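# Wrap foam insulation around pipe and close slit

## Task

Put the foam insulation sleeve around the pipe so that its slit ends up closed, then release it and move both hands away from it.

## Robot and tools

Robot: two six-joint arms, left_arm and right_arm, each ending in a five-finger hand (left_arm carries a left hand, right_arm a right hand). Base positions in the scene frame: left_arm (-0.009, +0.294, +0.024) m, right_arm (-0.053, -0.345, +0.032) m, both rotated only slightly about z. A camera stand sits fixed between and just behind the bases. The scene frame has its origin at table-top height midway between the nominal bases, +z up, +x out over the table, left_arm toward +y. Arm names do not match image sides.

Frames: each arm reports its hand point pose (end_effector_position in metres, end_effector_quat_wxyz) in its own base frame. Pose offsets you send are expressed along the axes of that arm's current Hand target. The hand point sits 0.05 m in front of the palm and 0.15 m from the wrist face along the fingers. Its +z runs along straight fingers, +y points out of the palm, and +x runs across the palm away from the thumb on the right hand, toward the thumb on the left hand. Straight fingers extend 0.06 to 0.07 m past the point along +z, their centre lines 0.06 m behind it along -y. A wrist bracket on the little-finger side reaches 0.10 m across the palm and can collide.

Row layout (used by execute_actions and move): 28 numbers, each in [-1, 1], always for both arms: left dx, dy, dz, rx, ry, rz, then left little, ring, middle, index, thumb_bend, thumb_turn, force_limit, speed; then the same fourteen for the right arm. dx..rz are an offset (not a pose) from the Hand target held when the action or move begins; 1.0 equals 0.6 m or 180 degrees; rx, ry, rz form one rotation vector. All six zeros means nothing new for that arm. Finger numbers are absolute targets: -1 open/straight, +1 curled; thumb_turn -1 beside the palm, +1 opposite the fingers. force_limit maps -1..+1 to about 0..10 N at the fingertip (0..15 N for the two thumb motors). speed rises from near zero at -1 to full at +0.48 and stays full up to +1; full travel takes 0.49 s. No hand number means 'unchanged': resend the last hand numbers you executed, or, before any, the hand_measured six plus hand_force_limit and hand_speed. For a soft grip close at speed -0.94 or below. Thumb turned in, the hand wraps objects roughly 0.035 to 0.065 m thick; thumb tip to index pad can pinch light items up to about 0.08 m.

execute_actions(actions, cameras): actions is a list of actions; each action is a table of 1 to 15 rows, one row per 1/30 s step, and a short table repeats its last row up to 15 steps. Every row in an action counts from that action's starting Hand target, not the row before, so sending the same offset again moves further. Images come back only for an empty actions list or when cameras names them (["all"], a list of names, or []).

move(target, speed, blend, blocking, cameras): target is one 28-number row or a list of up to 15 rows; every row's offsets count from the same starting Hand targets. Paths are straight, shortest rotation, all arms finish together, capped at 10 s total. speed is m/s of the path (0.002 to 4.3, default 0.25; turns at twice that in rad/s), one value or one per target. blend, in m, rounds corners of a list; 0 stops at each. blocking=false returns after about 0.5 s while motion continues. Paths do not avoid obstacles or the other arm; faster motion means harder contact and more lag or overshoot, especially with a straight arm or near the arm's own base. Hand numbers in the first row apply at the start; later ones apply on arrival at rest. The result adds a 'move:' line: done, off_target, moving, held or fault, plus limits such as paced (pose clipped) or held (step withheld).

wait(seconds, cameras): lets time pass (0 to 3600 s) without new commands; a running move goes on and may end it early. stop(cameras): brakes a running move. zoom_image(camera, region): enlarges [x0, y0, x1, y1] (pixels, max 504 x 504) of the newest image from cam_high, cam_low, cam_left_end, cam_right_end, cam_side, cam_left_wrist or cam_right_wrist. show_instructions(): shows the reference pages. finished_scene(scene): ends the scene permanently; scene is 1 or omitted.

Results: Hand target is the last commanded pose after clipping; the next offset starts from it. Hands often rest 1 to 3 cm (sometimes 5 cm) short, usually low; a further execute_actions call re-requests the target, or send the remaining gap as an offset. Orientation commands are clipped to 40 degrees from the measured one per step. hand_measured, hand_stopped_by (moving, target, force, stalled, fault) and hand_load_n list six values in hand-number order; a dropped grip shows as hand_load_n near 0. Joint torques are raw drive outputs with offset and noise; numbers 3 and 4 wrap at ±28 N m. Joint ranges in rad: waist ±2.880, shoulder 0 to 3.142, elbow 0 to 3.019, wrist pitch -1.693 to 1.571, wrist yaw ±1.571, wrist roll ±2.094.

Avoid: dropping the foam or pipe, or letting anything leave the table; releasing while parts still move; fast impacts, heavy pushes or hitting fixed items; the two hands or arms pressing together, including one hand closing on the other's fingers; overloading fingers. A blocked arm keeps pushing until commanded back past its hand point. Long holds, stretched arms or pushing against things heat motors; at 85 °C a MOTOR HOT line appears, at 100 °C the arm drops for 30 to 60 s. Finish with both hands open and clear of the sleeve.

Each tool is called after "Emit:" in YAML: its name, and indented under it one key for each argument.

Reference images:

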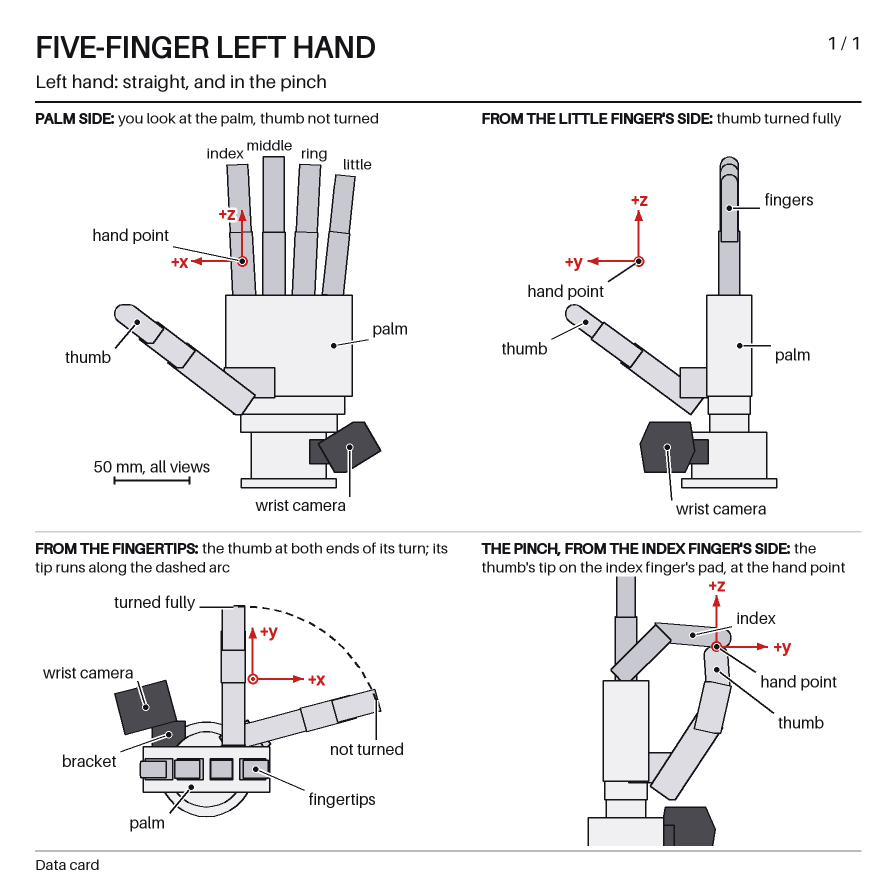

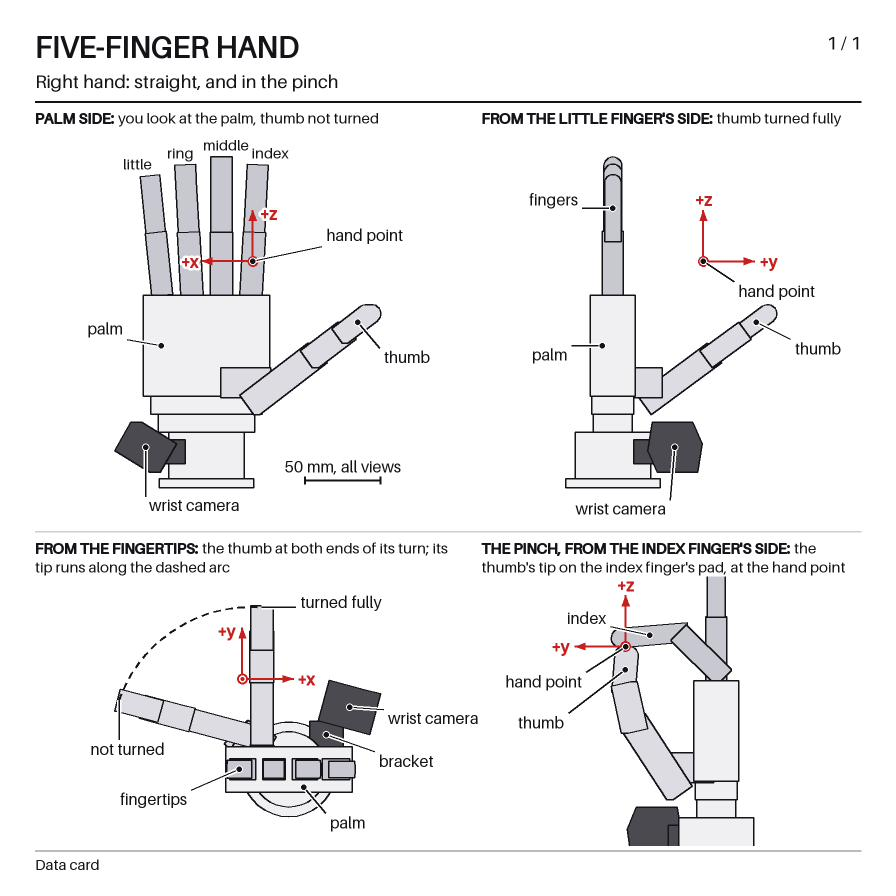

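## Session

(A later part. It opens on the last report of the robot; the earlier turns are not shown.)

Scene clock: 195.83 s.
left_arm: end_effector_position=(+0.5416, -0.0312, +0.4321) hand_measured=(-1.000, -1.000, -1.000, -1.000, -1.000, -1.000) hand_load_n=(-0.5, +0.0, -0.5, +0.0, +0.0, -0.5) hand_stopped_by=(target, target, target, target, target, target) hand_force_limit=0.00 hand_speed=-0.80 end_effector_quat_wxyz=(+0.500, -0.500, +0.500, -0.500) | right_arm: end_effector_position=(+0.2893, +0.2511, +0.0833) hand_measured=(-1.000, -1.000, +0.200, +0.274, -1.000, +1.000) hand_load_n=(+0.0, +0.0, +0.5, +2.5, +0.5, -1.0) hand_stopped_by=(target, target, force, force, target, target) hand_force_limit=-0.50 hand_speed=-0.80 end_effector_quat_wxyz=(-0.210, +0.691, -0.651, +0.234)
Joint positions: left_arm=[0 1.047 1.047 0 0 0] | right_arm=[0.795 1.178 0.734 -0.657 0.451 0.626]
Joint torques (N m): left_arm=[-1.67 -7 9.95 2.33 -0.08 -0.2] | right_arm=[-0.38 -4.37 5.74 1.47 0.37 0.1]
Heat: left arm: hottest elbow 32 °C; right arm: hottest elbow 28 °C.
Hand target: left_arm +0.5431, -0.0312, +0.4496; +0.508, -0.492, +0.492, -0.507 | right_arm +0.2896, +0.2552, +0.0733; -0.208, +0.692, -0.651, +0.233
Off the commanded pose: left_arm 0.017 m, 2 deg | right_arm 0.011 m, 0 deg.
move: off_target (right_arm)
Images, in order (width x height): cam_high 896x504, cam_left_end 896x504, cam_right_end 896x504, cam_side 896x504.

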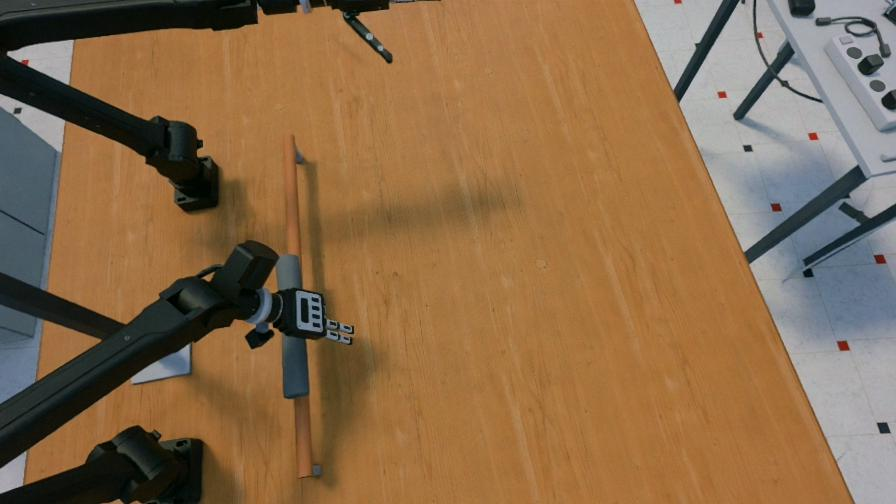

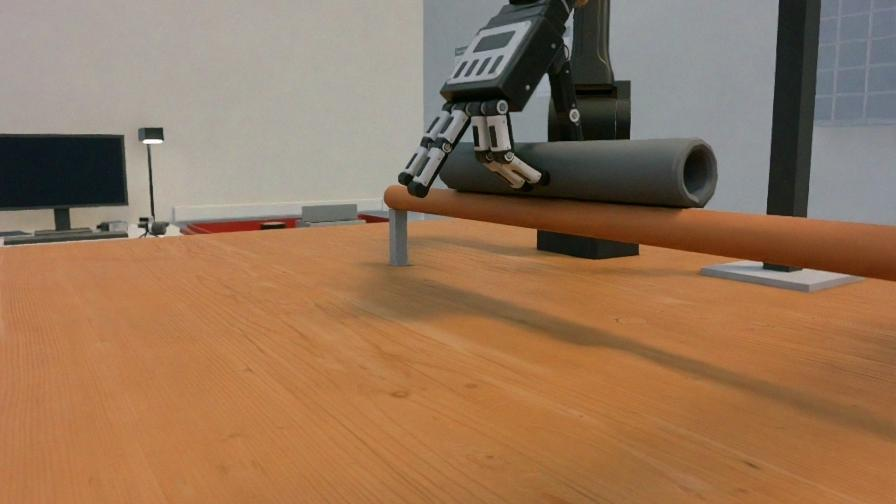

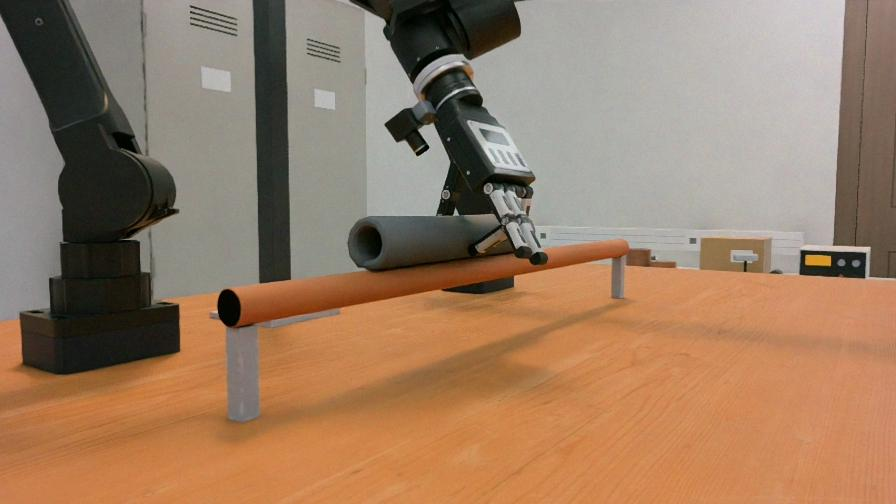

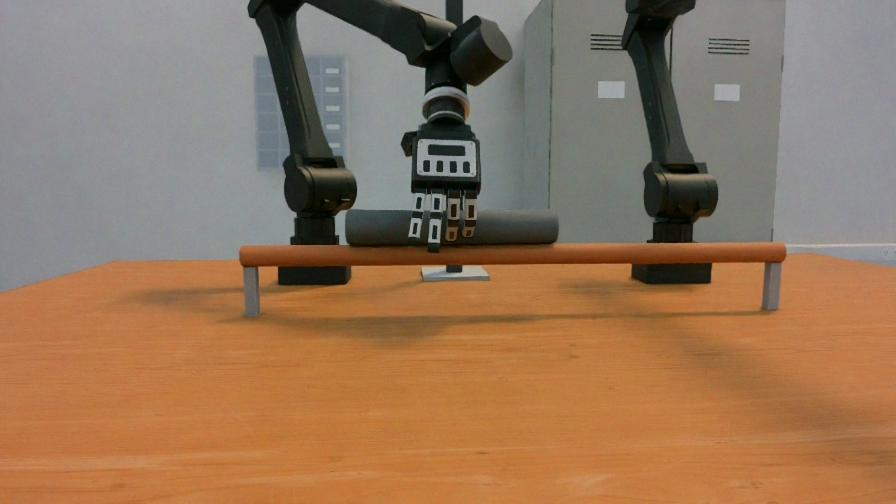

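Emit:
move:
  target: [0,0,0,0,0,0,-1,-1,-1,-1,-1,-1,0,-0.8,0,0.0193,0.0159,0,0,0,-1,-1,0.6,0.6,-1,1,-0.5,-0.8]
  speed: 0.02
  cameras: ["cam_high","cam_side","cam_right_end","cam_left_end"]

Emit:
zoom_image:
  camera: "cam_right_end"
  region: [320, 165, 460, 305]

Emit:
zoom_image:
  camera: "cam_left_end"
  region: [620, 110, 740, 250]

Emit:
zoom_image:
  camera: "cam_side"
  region: [330, 190, 580, 280]

Scene clock: 199.00 s.
left_arm: end_effector_position=(+0.5416, -0.0312, +0.4321) hand_measured=(-1.000, -1.000, -1.000, -1.000, -1.000, -1.000) hand_load_n=(+0.0, +0.0, -0.5, -0.5, +0.0, -0.5) hand_stopped_by=(target, target, target, target, target, target) hand_force_limit=0.00 hand_speed=-0.80 end_effector_quat_wxyz=(+0.500, -0.500, +0.500, -0.500) | right_arm: end_effector_position=(+0.2846, +0.2474, +0.0585) hand_measured=(-1.000, -1.000, +0.200, +0.274, -1.000, +1.000) hand_load_n=(+0.0, +0.5, +0.0, +0.5, +0.0, +0.0) hand_stopped_by=(target, target, force, force, target, target) hand_force_limit=-0.50 hand_speed=-0.80 end_effector_quat_wxyz=(-0.201, +0.692, -0.652, +0.234)
Joint positions: left_arm=[0 1.047 1.047 0 0 0] | right_arm=[0.799 1.211 0.692 -0.603 0.455 0.634]
Joint torques (N m): left_arm=[-1.55 -7 9.95 2.29 -0.06 -0.18] | right_arm=[-0.21 -6.07 6.31 1.18 0.33 0.11]
Heat: left arm: hottest elbow 32 °C; right arm: hottest elbow 28 °C.
Hand target: left_arm +0.5431, -0.0312, +0.4496; +0.508, -0.492, +0.492, -0.507 | right_arm +0.2860, +0.2542, +0.0587; -0.208, +0.692, -0.651, +0.233
Off the commanded pose: left_arm 0.017 m, 2 deg | right_arm 0.007 m, 1 deg.
move: done
Images, in order (width x height): cam_high 896x504, cam_left_end 896x504, cam_right_end 896x504, cam_side 896x504.

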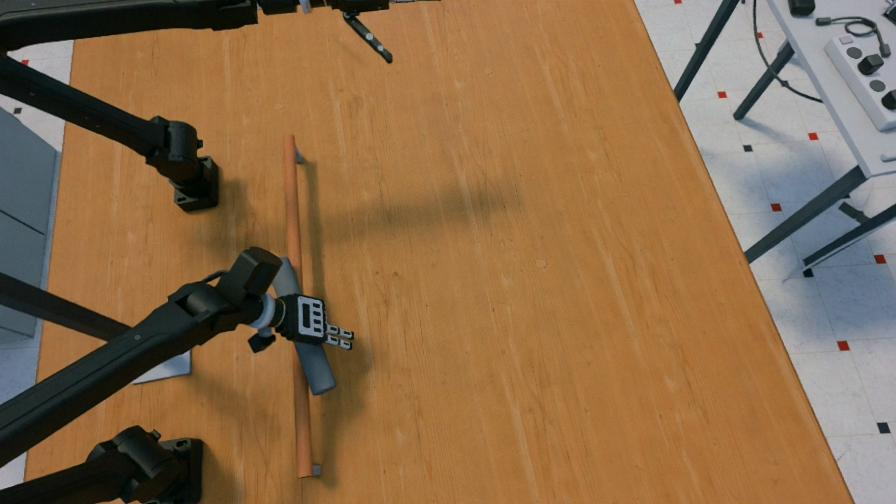

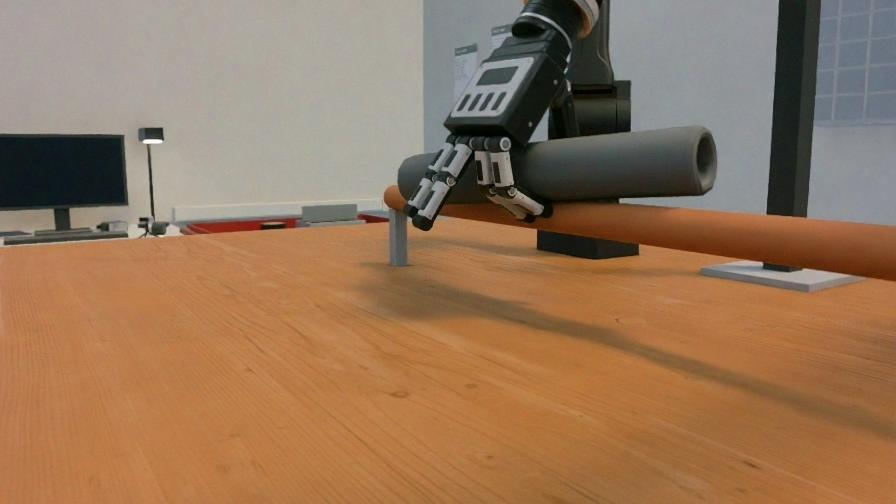

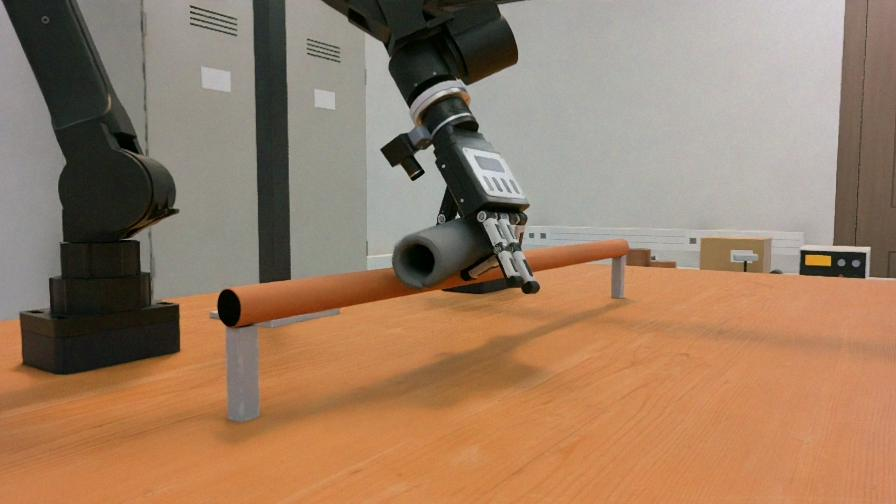

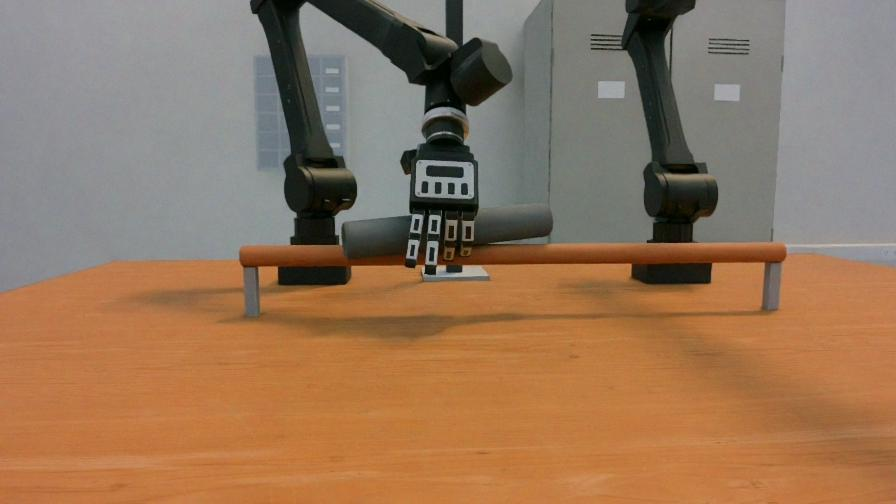

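Scaled by 3.600.

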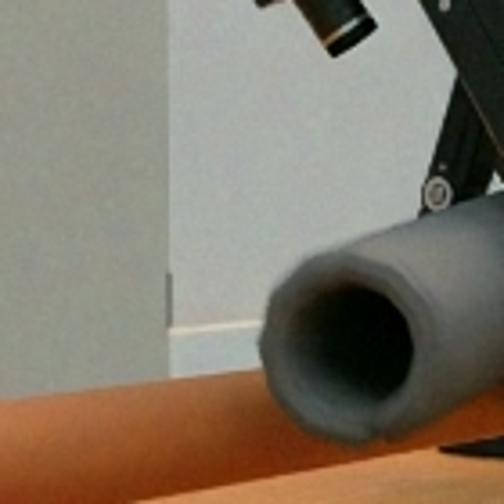

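Scaled by 3.600.

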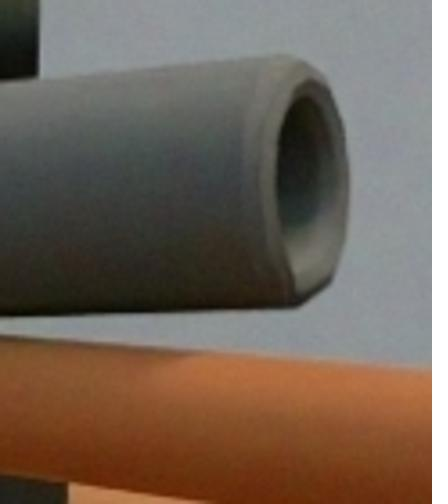

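Scaled by 2.016.

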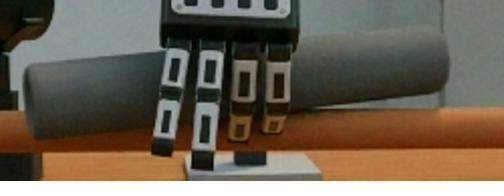

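Emit:
execute_actions:
  actions: []
  cameras: ["cam_high","cam_side","cam_left_end","cam_right_end"]

Scene clock: 199.60 s.
left_arm: end_effector_position=(+0.5416, -0.0312, +0.4321) hand_measured=(-1.000, -1.000, -1.000, -1.000, -1.000, -1.000) hand_load_n=(+0.0, +0.0, +0.0, +0.0, +0.0, -0.5) hand_stopped_by=(target, target, target, target, target, target) hand_force_limit=0.00 hand_speed=-0.80 end_effector_quat_wxyz=(+0.500, -0.500, +0.500, -0.500) | right_arm: end_effector_position=(+0.2846, +0.2474, +0.0585) hand_measured=(-1.000, -1.000, +0.200, +0.274, -1.000, +1.000) hand_load_n=(+0.0, +0.0, +0.5, +0.0, +0.0, +0.0) hand_stopped_by=(target, target, force, force, target, target) hand_force_limit=-0.50 hand_speed=-0.80 end_effector_quat_wxyz=(-0.201, +0.692, -0.652, +0.234)
Joint positions: left_arm=[0 1.047 1.047 0 0 0] | right_arm=[0.799 1.211 0.692 -0.603 0.455 0.634]
Joint velocities: within noise
Joint torques (N m): left_arm=[-1.9 -7 9.98 2.37 -0.08 -0.2] | right_arm=[-0.56 -5.6 6.3 1.16 0.32 0.07]
Motor temperatures (°C): left_arm=[25 25 32 28 23 25] | right_arm=[27 24 27 22 23 26]
Heat: left arm: hottest elbow 32 °C; right arm: hottest waist 27 °C.
Hand target: left_arm +0.5431, -0.0312, +0.4496; +0.508, -0.492, +0.492, -0.507 | right_arm +0.2860, +0.2542, +0.0587; -0.208, +0.692, -0.651, +0.233
Off the commanded pose: left_arm 0.017 m, 2 deg | right_arm 0.007 m, 1 deg.
Images, in order (width x height): cam_high 896x504, cam_left_end 896x504, cam_right_end 896x504, cam_side 896x504.

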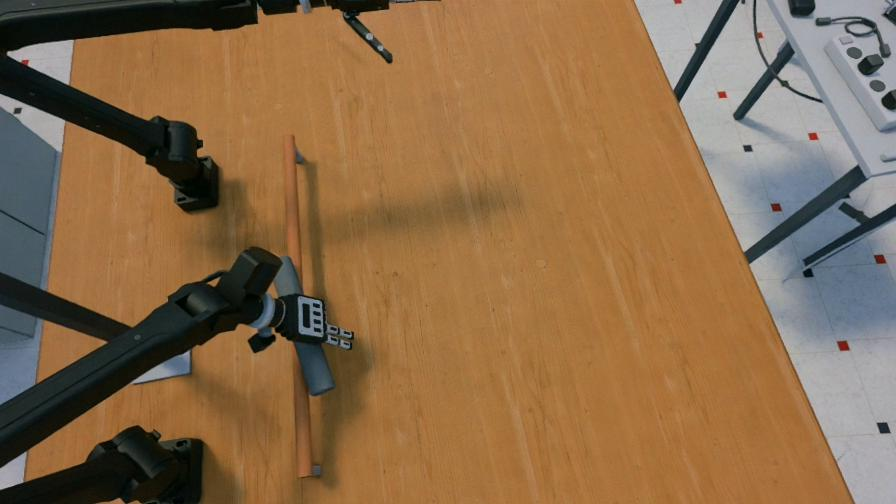

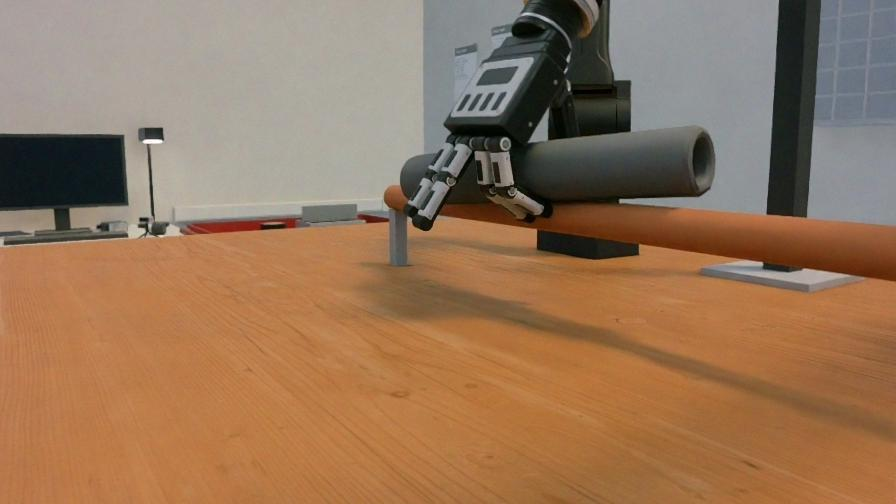

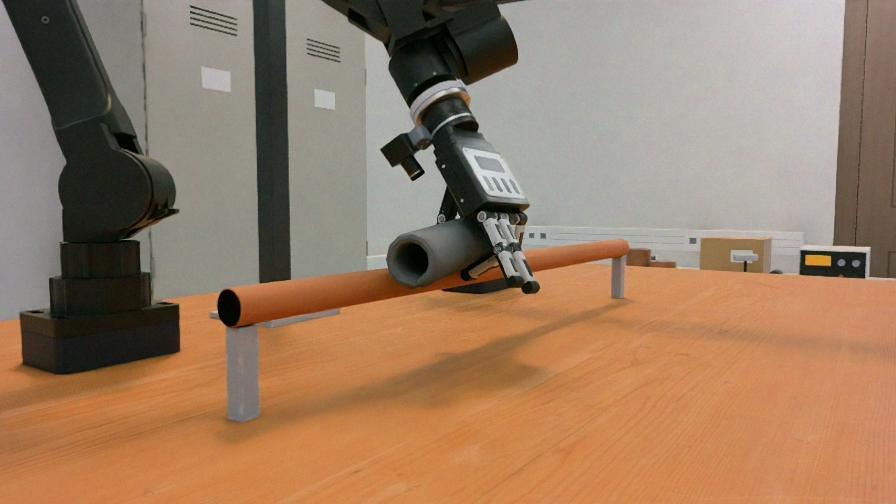

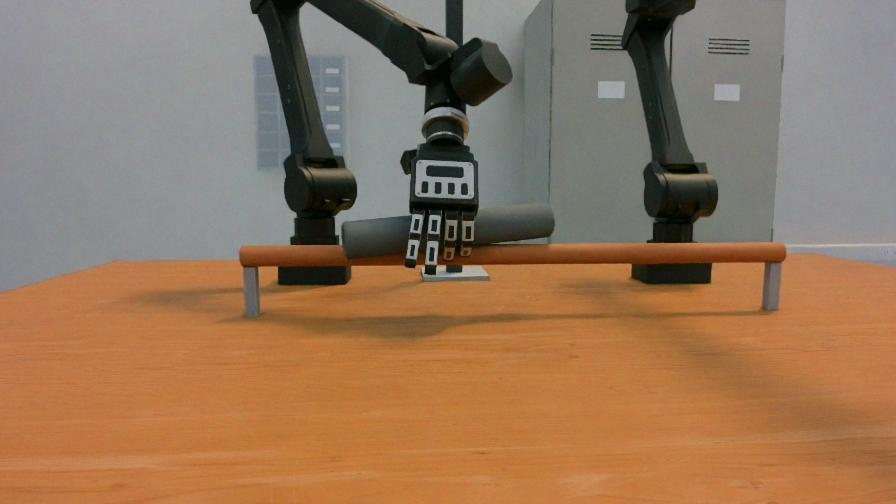

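Emit:
move:
  target: [0,0,0,0,0,0,-1,-1,-1,-1,-1,-1,0,-0.8, 0,0,0,0,0,0,0.15,0.15,0.6,0.6,-1,1,-0.5,-0.8]
  cameras: ["cam_high","cam_side","cam_left_end","cam_right_end"]

Scene clock: 204.77 s.
left_arm: end_effector_position=(+0.5416, -0.0312, +0.4321) hand_measured=(-1.000, -1.000, -1.000, -1.000, -1.000, -1.000) hand_load_n=(+0.0, +0.0, +0.0, +0.0, +0.0, -0.5) hand_stopped_by=(target, target, target, target, target, target) hand_force_limit=0.00 hand_speed=-0.80 end_effector_quat_wxyz=(+0.500, -0.500, +0.500, -0.500) | right_arm: end_effector_position=(+0.2846, +0.2474, +0.0585) hand_measured=(+0.150, +0.150, +0.200, +0.274, -1.000, +1.000) hand_load_n=(+0.0, +0.0, +0.0, +0.0, +0.0, +0.0) hand_stopped_by=(target, target, force, force, target, target) hand_force_limit=-0.50 hand_speed=-0.80 end_effector_quat_wxyz=(-0.201, +0.692, -0.652, +0.234)
Joint positions: left_arm=[0 1.047 1.047 0 0 0] | right_arm=[0.799 1.211 0.692 -0.603 0.455 0.634]
Joint torques (N m): left_arm=[-1.96 -6.95 9.94 2.37 -0.07 -0.2] | right_arm=[-0.32 -5.83 6.24 1.28 0.33 0.1]
Heat: left arm: hottest elbow 32 °C; right arm: hottest waist 27 °C.
Hand target: left_arm +0.5431, -0.0312, +0.4496; +0.508, -0.492, +0.492, -0.507 | right_arm +0.2860, +0.2542, +0.0587; -0.208, +0.692, -0.651, +0.233
Off the commanded pose: left_arm 0.017 m, 2 deg | right_arm 0.007 m, 1 deg.
move: done
Images, in order (width x height): cam_high 896x504, cam_left_end 896x504, cam_right_end 896x504, cam_side 896x504.

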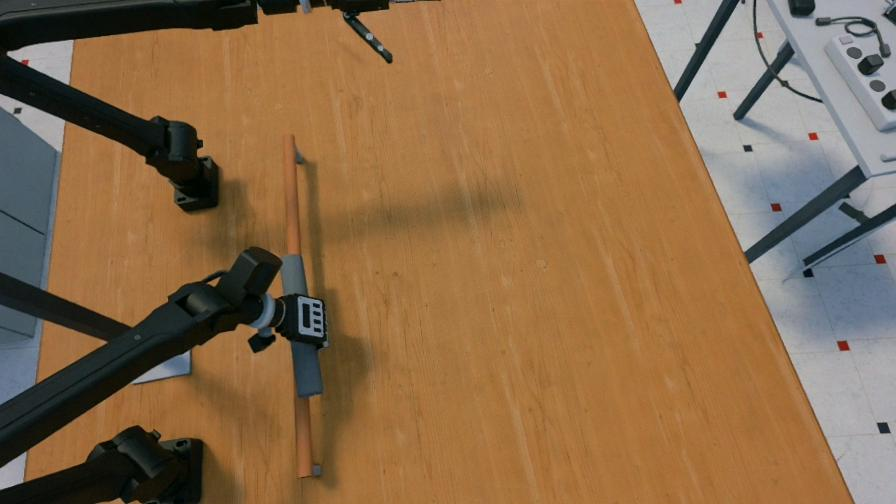

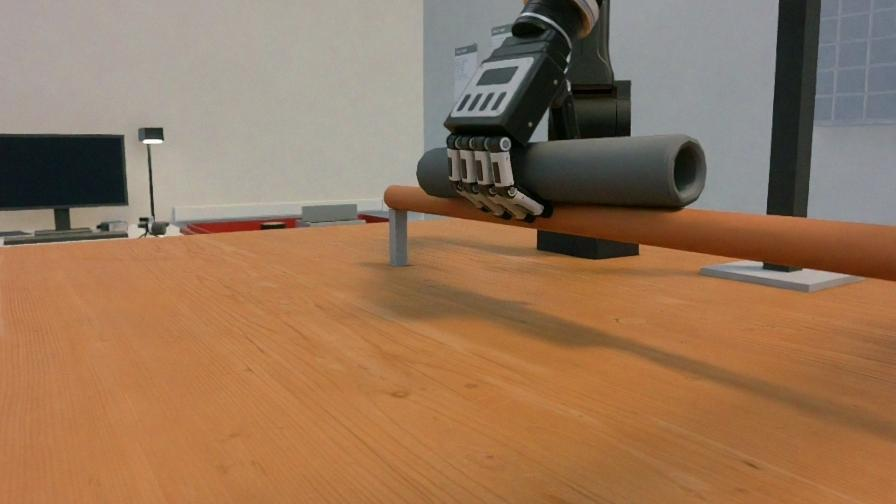

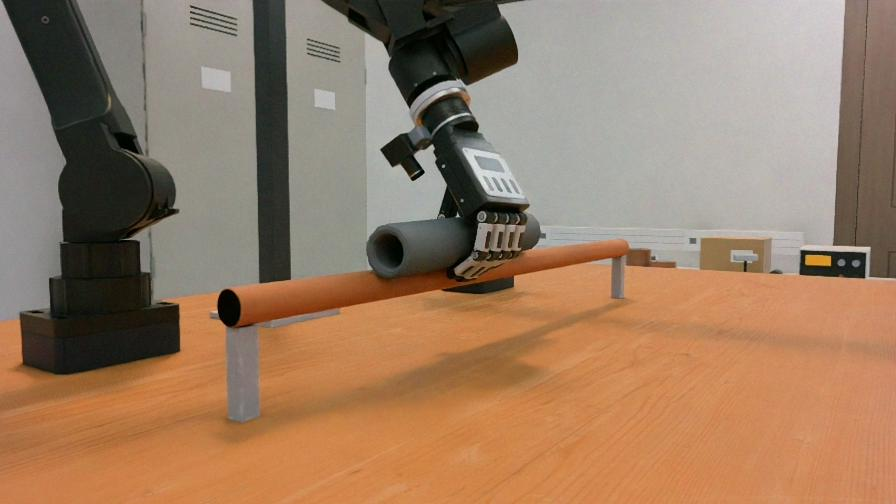

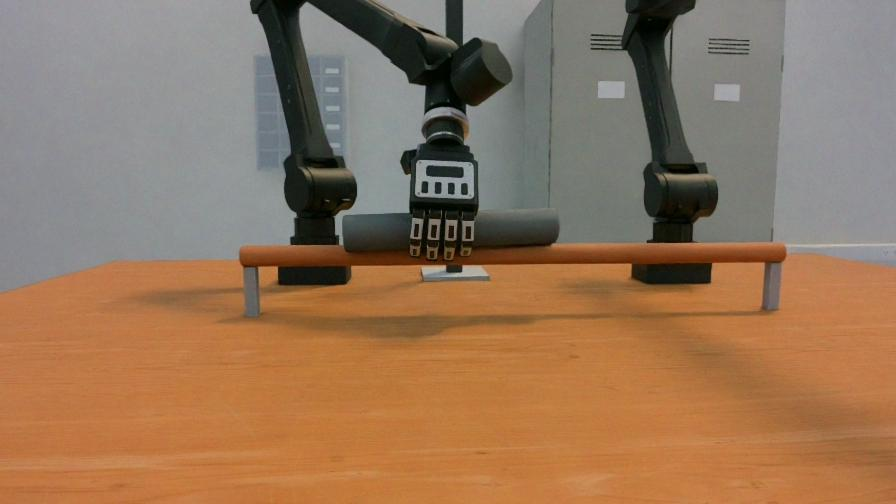

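Emit:
zoom_image:
  camera: "cam_right_end"
  region: [340, 180, 560, 310]

Emit:
zoom_image:
  camera: "cam_left_end"
  region: [400, 110, 740, 260]

Emit:
zoom_image:
  camera: "cam_side"
  region: [310, 180, 590, 300]

Emit:
zoom_image:
  camera: "cam_high"
  region: [220, 220, 380, 420]

Scaled by 2.291.

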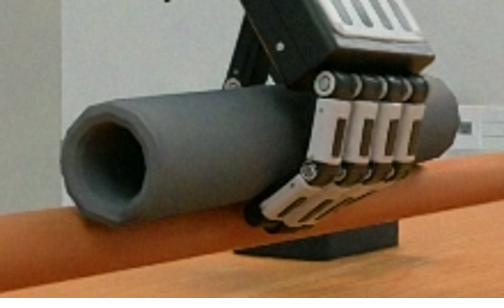

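Scaled by 1.482.

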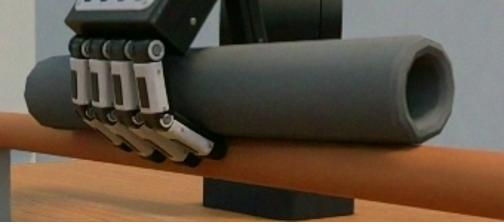

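Scaled by 1.800.

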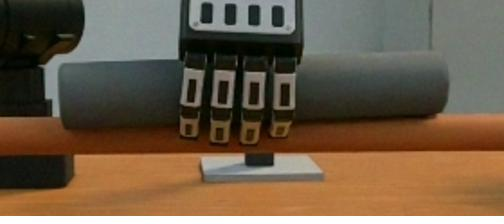

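Scaled by 2.520.

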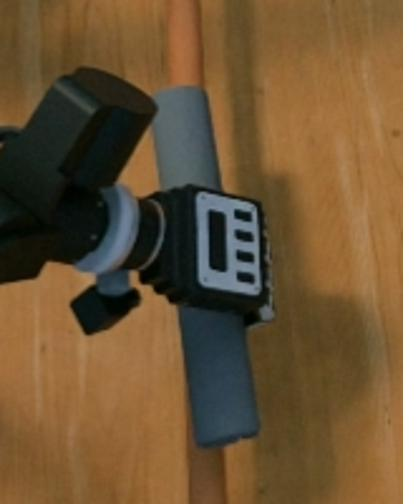

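Emit:
move:
  target: [0,0,0,0,0,0,-1,-1,-1,-1,-1,-1,0,-0.8, 0,0,0,0,0,0,0.32,0.30,0.6,0.6,-1,1,-0.5,-0.8]
  cameras: ["cam_high","cam_side","cam_left_end","cam_right_end"]

Emit:
zoom_image:
  camera: "cam_right_end"
  region: [340, 180, 560, 310]

Emit:
zoom_image:
  camera: "cam_high"
  region: [220, 220, 380, 420]

Scene clock: 205.70 s.
left_arm: end_effector_position=(+0.5416, -0.0312, +0.4321) hand_measured=(-1.000, -1.000, -1.000, -1.000, -1.000, -1.000) hand_load_n=(+0.0, +0.0, +0.0, +0.0, +0.0, +0.0) hand_stopped_by=(target, target, target, target, target, target) hand_force_limit=0.00 hand_speed=-0.80 end_effector_quat_wxyz=(+0.500, -0.500, +0.500, -0.500) | right_arm: end_effector_position=(+0.2846, +0.2474, +0.0585) hand_measured=(+0.320, +0.300, +0.200, +0.274, -1.000, +1.000) hand_load_n=(+0.0, +0.0, +0.5, +0.0, +0.0, +0.0) hand_stopped_by=(target, target, force, force, target, target) hand_force_limit=-0.50 hand_speed=-0.80 end_effector_quat_wxyz=(-0.201, +0.692, -0.652, +0.234)
Joint positions: left_arm=[0 1.047 1.047 0 0 0] | right_arm=[0.799 1.211 0.692 -0.603 0.455 0.634]
Joint torques (N m): left_arm=[-1.73 -6.83 9.96 2.3 -0.08 -0.21] | right_arm=[-0.62 -5.89 6.34 1.09 0.35 0.09]
Heat: left arm: hottest elbow 32 °C; right arm: hottest waist 27 °C.
Hand target: left_arm +0.5431, -0.0312, +0.4496; +0.508, -0.492, +0.492, -0.507 | right_arm +0.2860, +0.2542, +0.0587; -0.208, +0.692, -0.651, +0.233
Off the commanded pose: left_arm 0.017 m, 2 deg | right_arm 0.007 m, 1 deg.
move: done
Images, in order (width x height): cam_high 896x504, cam_left_end 896x504, cam_right_end 896x504, cam_side 896x504.

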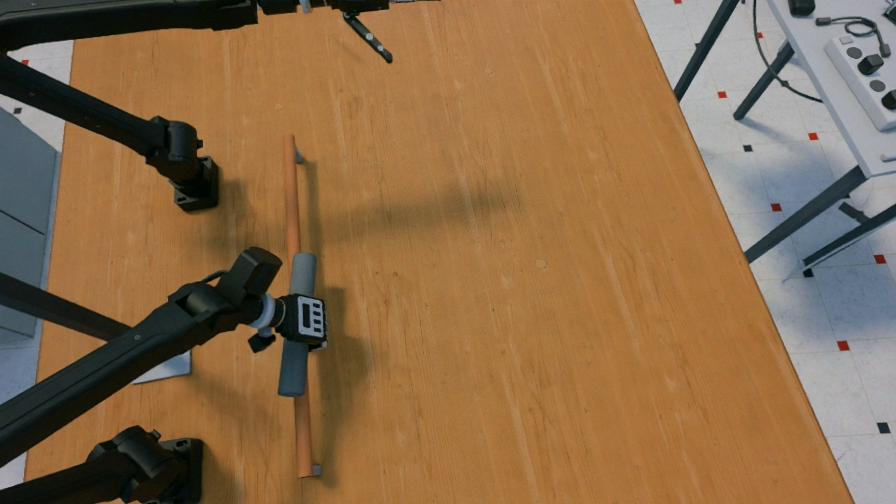

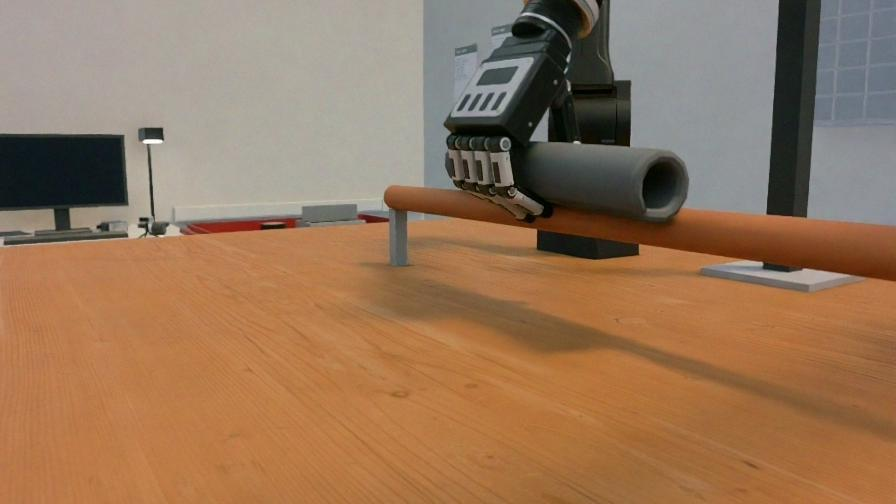

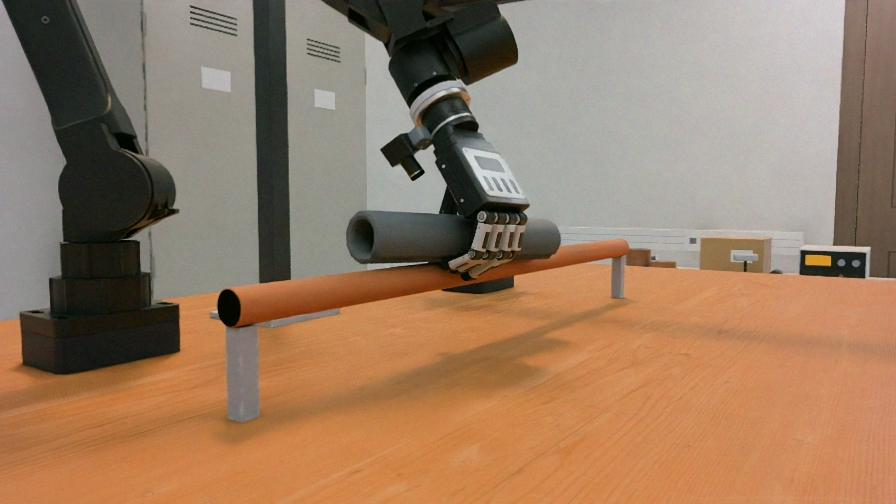

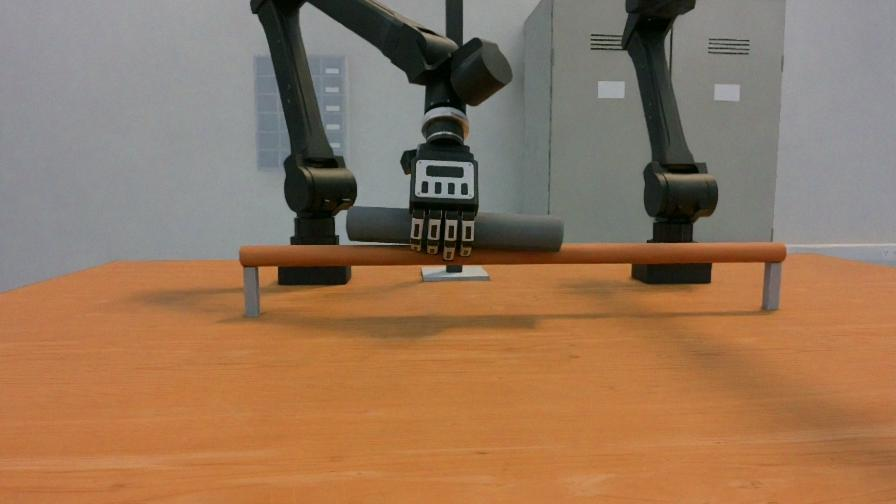

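Scaled by 2.291.

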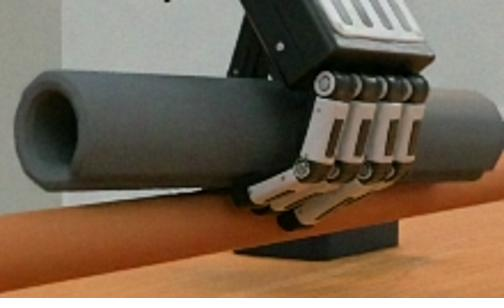

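Scaled by 2.520.

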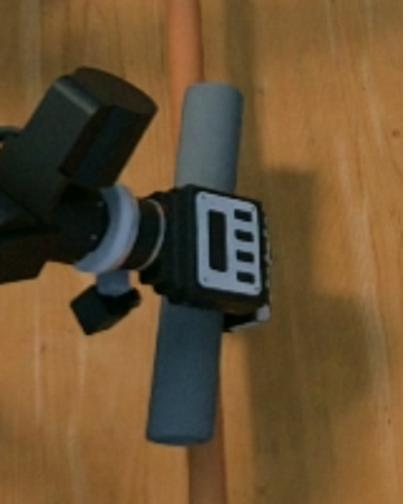

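Emit:
move:
  target:
    - [0,0,0,0,0,0,-1,-1,-1,-1,-1,-1,0,-0.8, 0,0,0,0,0,0,0.22,0.22,0.6,0.6,-1,1,-0.5,-0.85]
    - [0,0,0,0,0,0,-1,-1,-1,-1,-1,-1,0,-0.8, 0,0,0,0,0,0,0.22,0.22,0.24,0.33,-1,1,-0.2,-0.85]
  cameras: ["cam_high","cam_side","cam_left_end","cam_right_end"]

Emit:
zoom_image:
  camera: "cam_right_end"
  region: [340, 180, 560, 310]

Emit:
zoom_image:
  camera: "cam_high"
  region: [220, 220, 380, 420]

Scene clock: 206.87 s.
left_arm: end_effector_position=(+0.5416, -0.0312, +0.4321) hand_measured=(-1.000, -1.000, -1.000, -1.000, -1.000, -1.000) hand_load_n=(+0.0, +0.0, +0.0, -0.5, +0.0, -0.5) hand_stopped_by=(target, target, target, target, target, target) hand_force_limit=0.00 hand_speed=-0.80 end_effector_quat_wxyz=(+0.500, -0.500, +0.500, -0.500) | right_arm: end_effector_position=(+0.2854, +0.2478, +0.0587) hand_measured=(+0.220, +0.220, +0.240, +0.330, -1.000, +1.000) hand_load_n=(+0.0, +0.0, +0.5, +0.5, +0.0, +0.0) hand_stopped_by=(target, target, target, target, target, target) hand_force_limit=-0.20 hand_speed=-0.85 end_effector_quat_wxyz=(-0.203, +0.692, -0.652, +0.235)
Joint positions: left_arm=[0 1.047 1.047 0 0 0] | right_arm=[0.799 1.211 0.692 -0.6 0.456 0.634]
Joint torques (N m): left_arm=[-1.73 -7.18 9.98 2.29 -0.06 -0.21] | right_arm=[-0.97 -5.83 6.2 1.03 0.26 0.07]
Heat: left arm: hottest elbow 32 °C; right arm: hottest waist 27 °C.
Hand target: left_arm +0.5431, -0.0312, +0.4496; +0.508, -0.492, +0.492, -0.507 | right_arm +0.2859, +0.2542, +0.0587; -0.208, +0.692, -0.651, +0.233
Off the commanded pose: left_arm 0.017 m, 2 deg | right_arm 0.006 m, 1 deg.
move: done
Images, in order (width x height): cam_high 896x504, cam_left_end 896x504, cam_right_end 896x504, cam_side 896x504.

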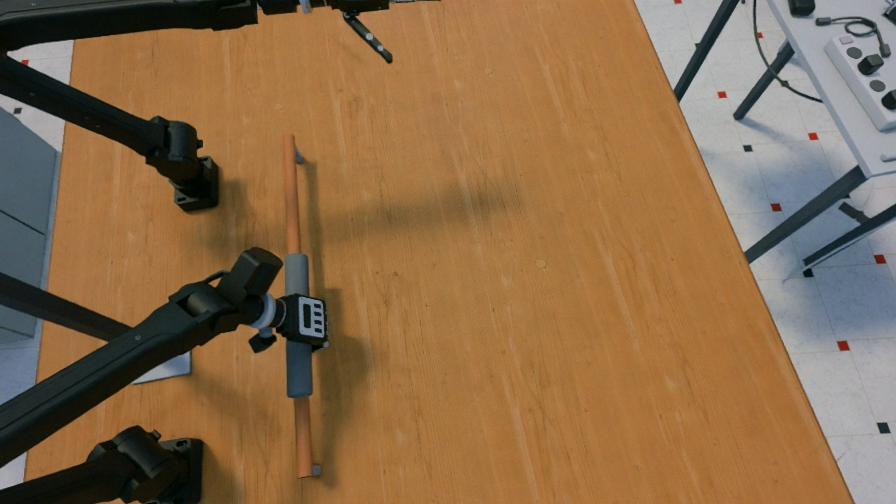

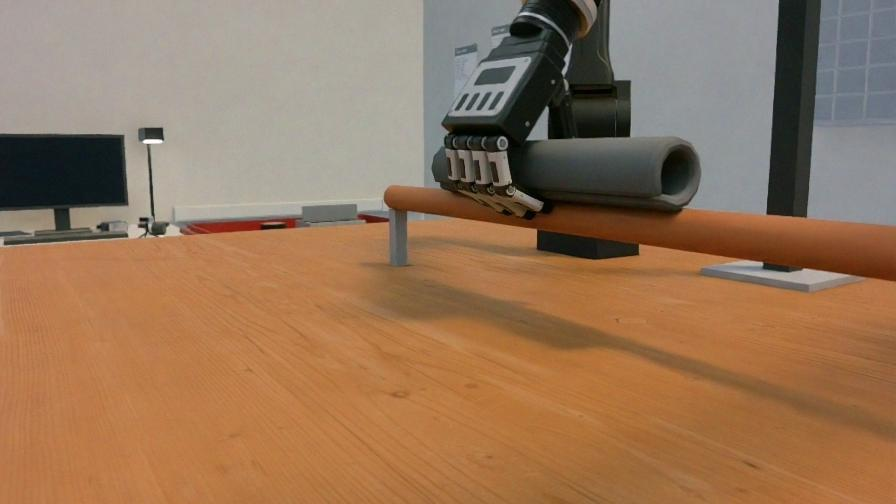

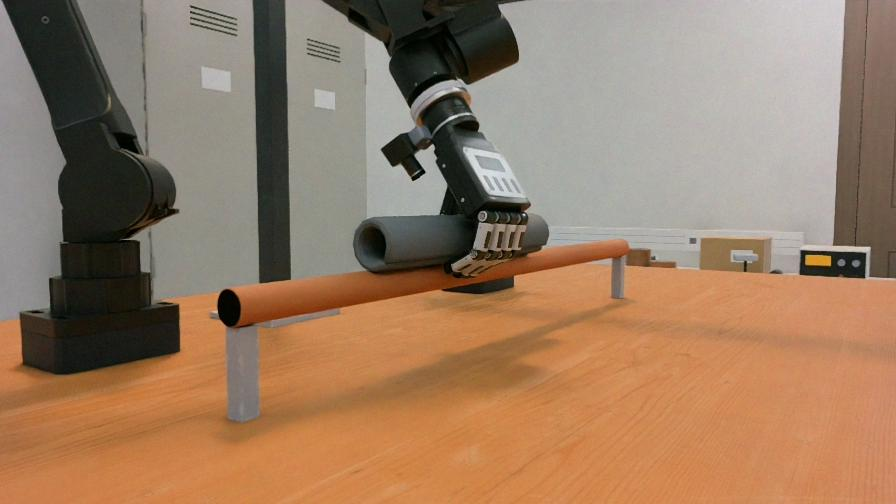

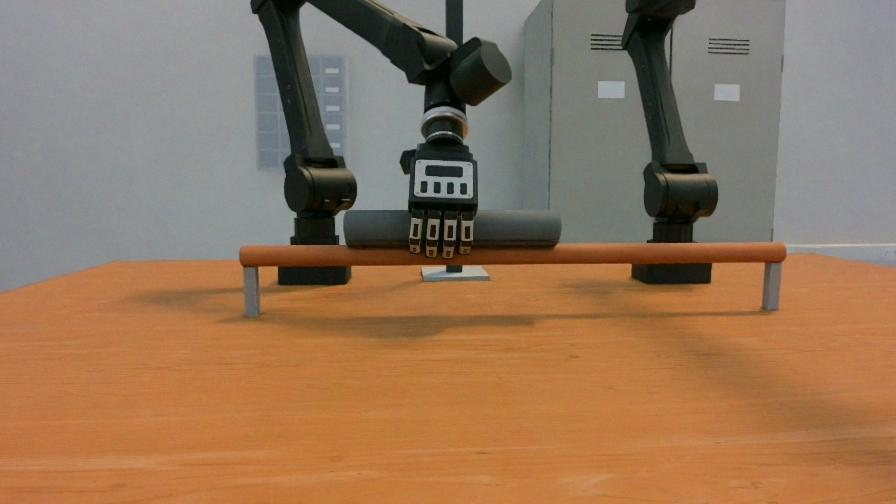

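Scaled by 2.291.

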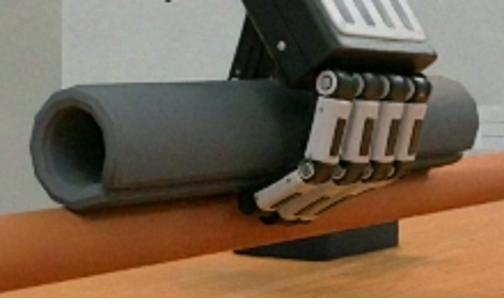

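Scaled by 2.520.

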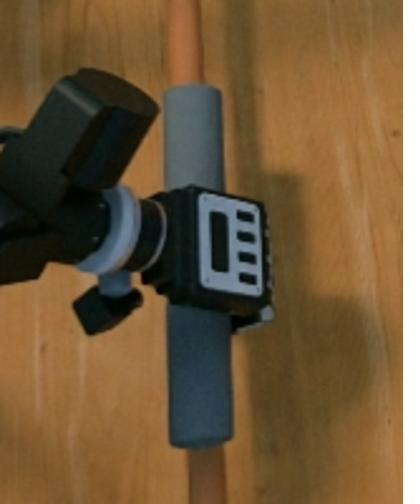

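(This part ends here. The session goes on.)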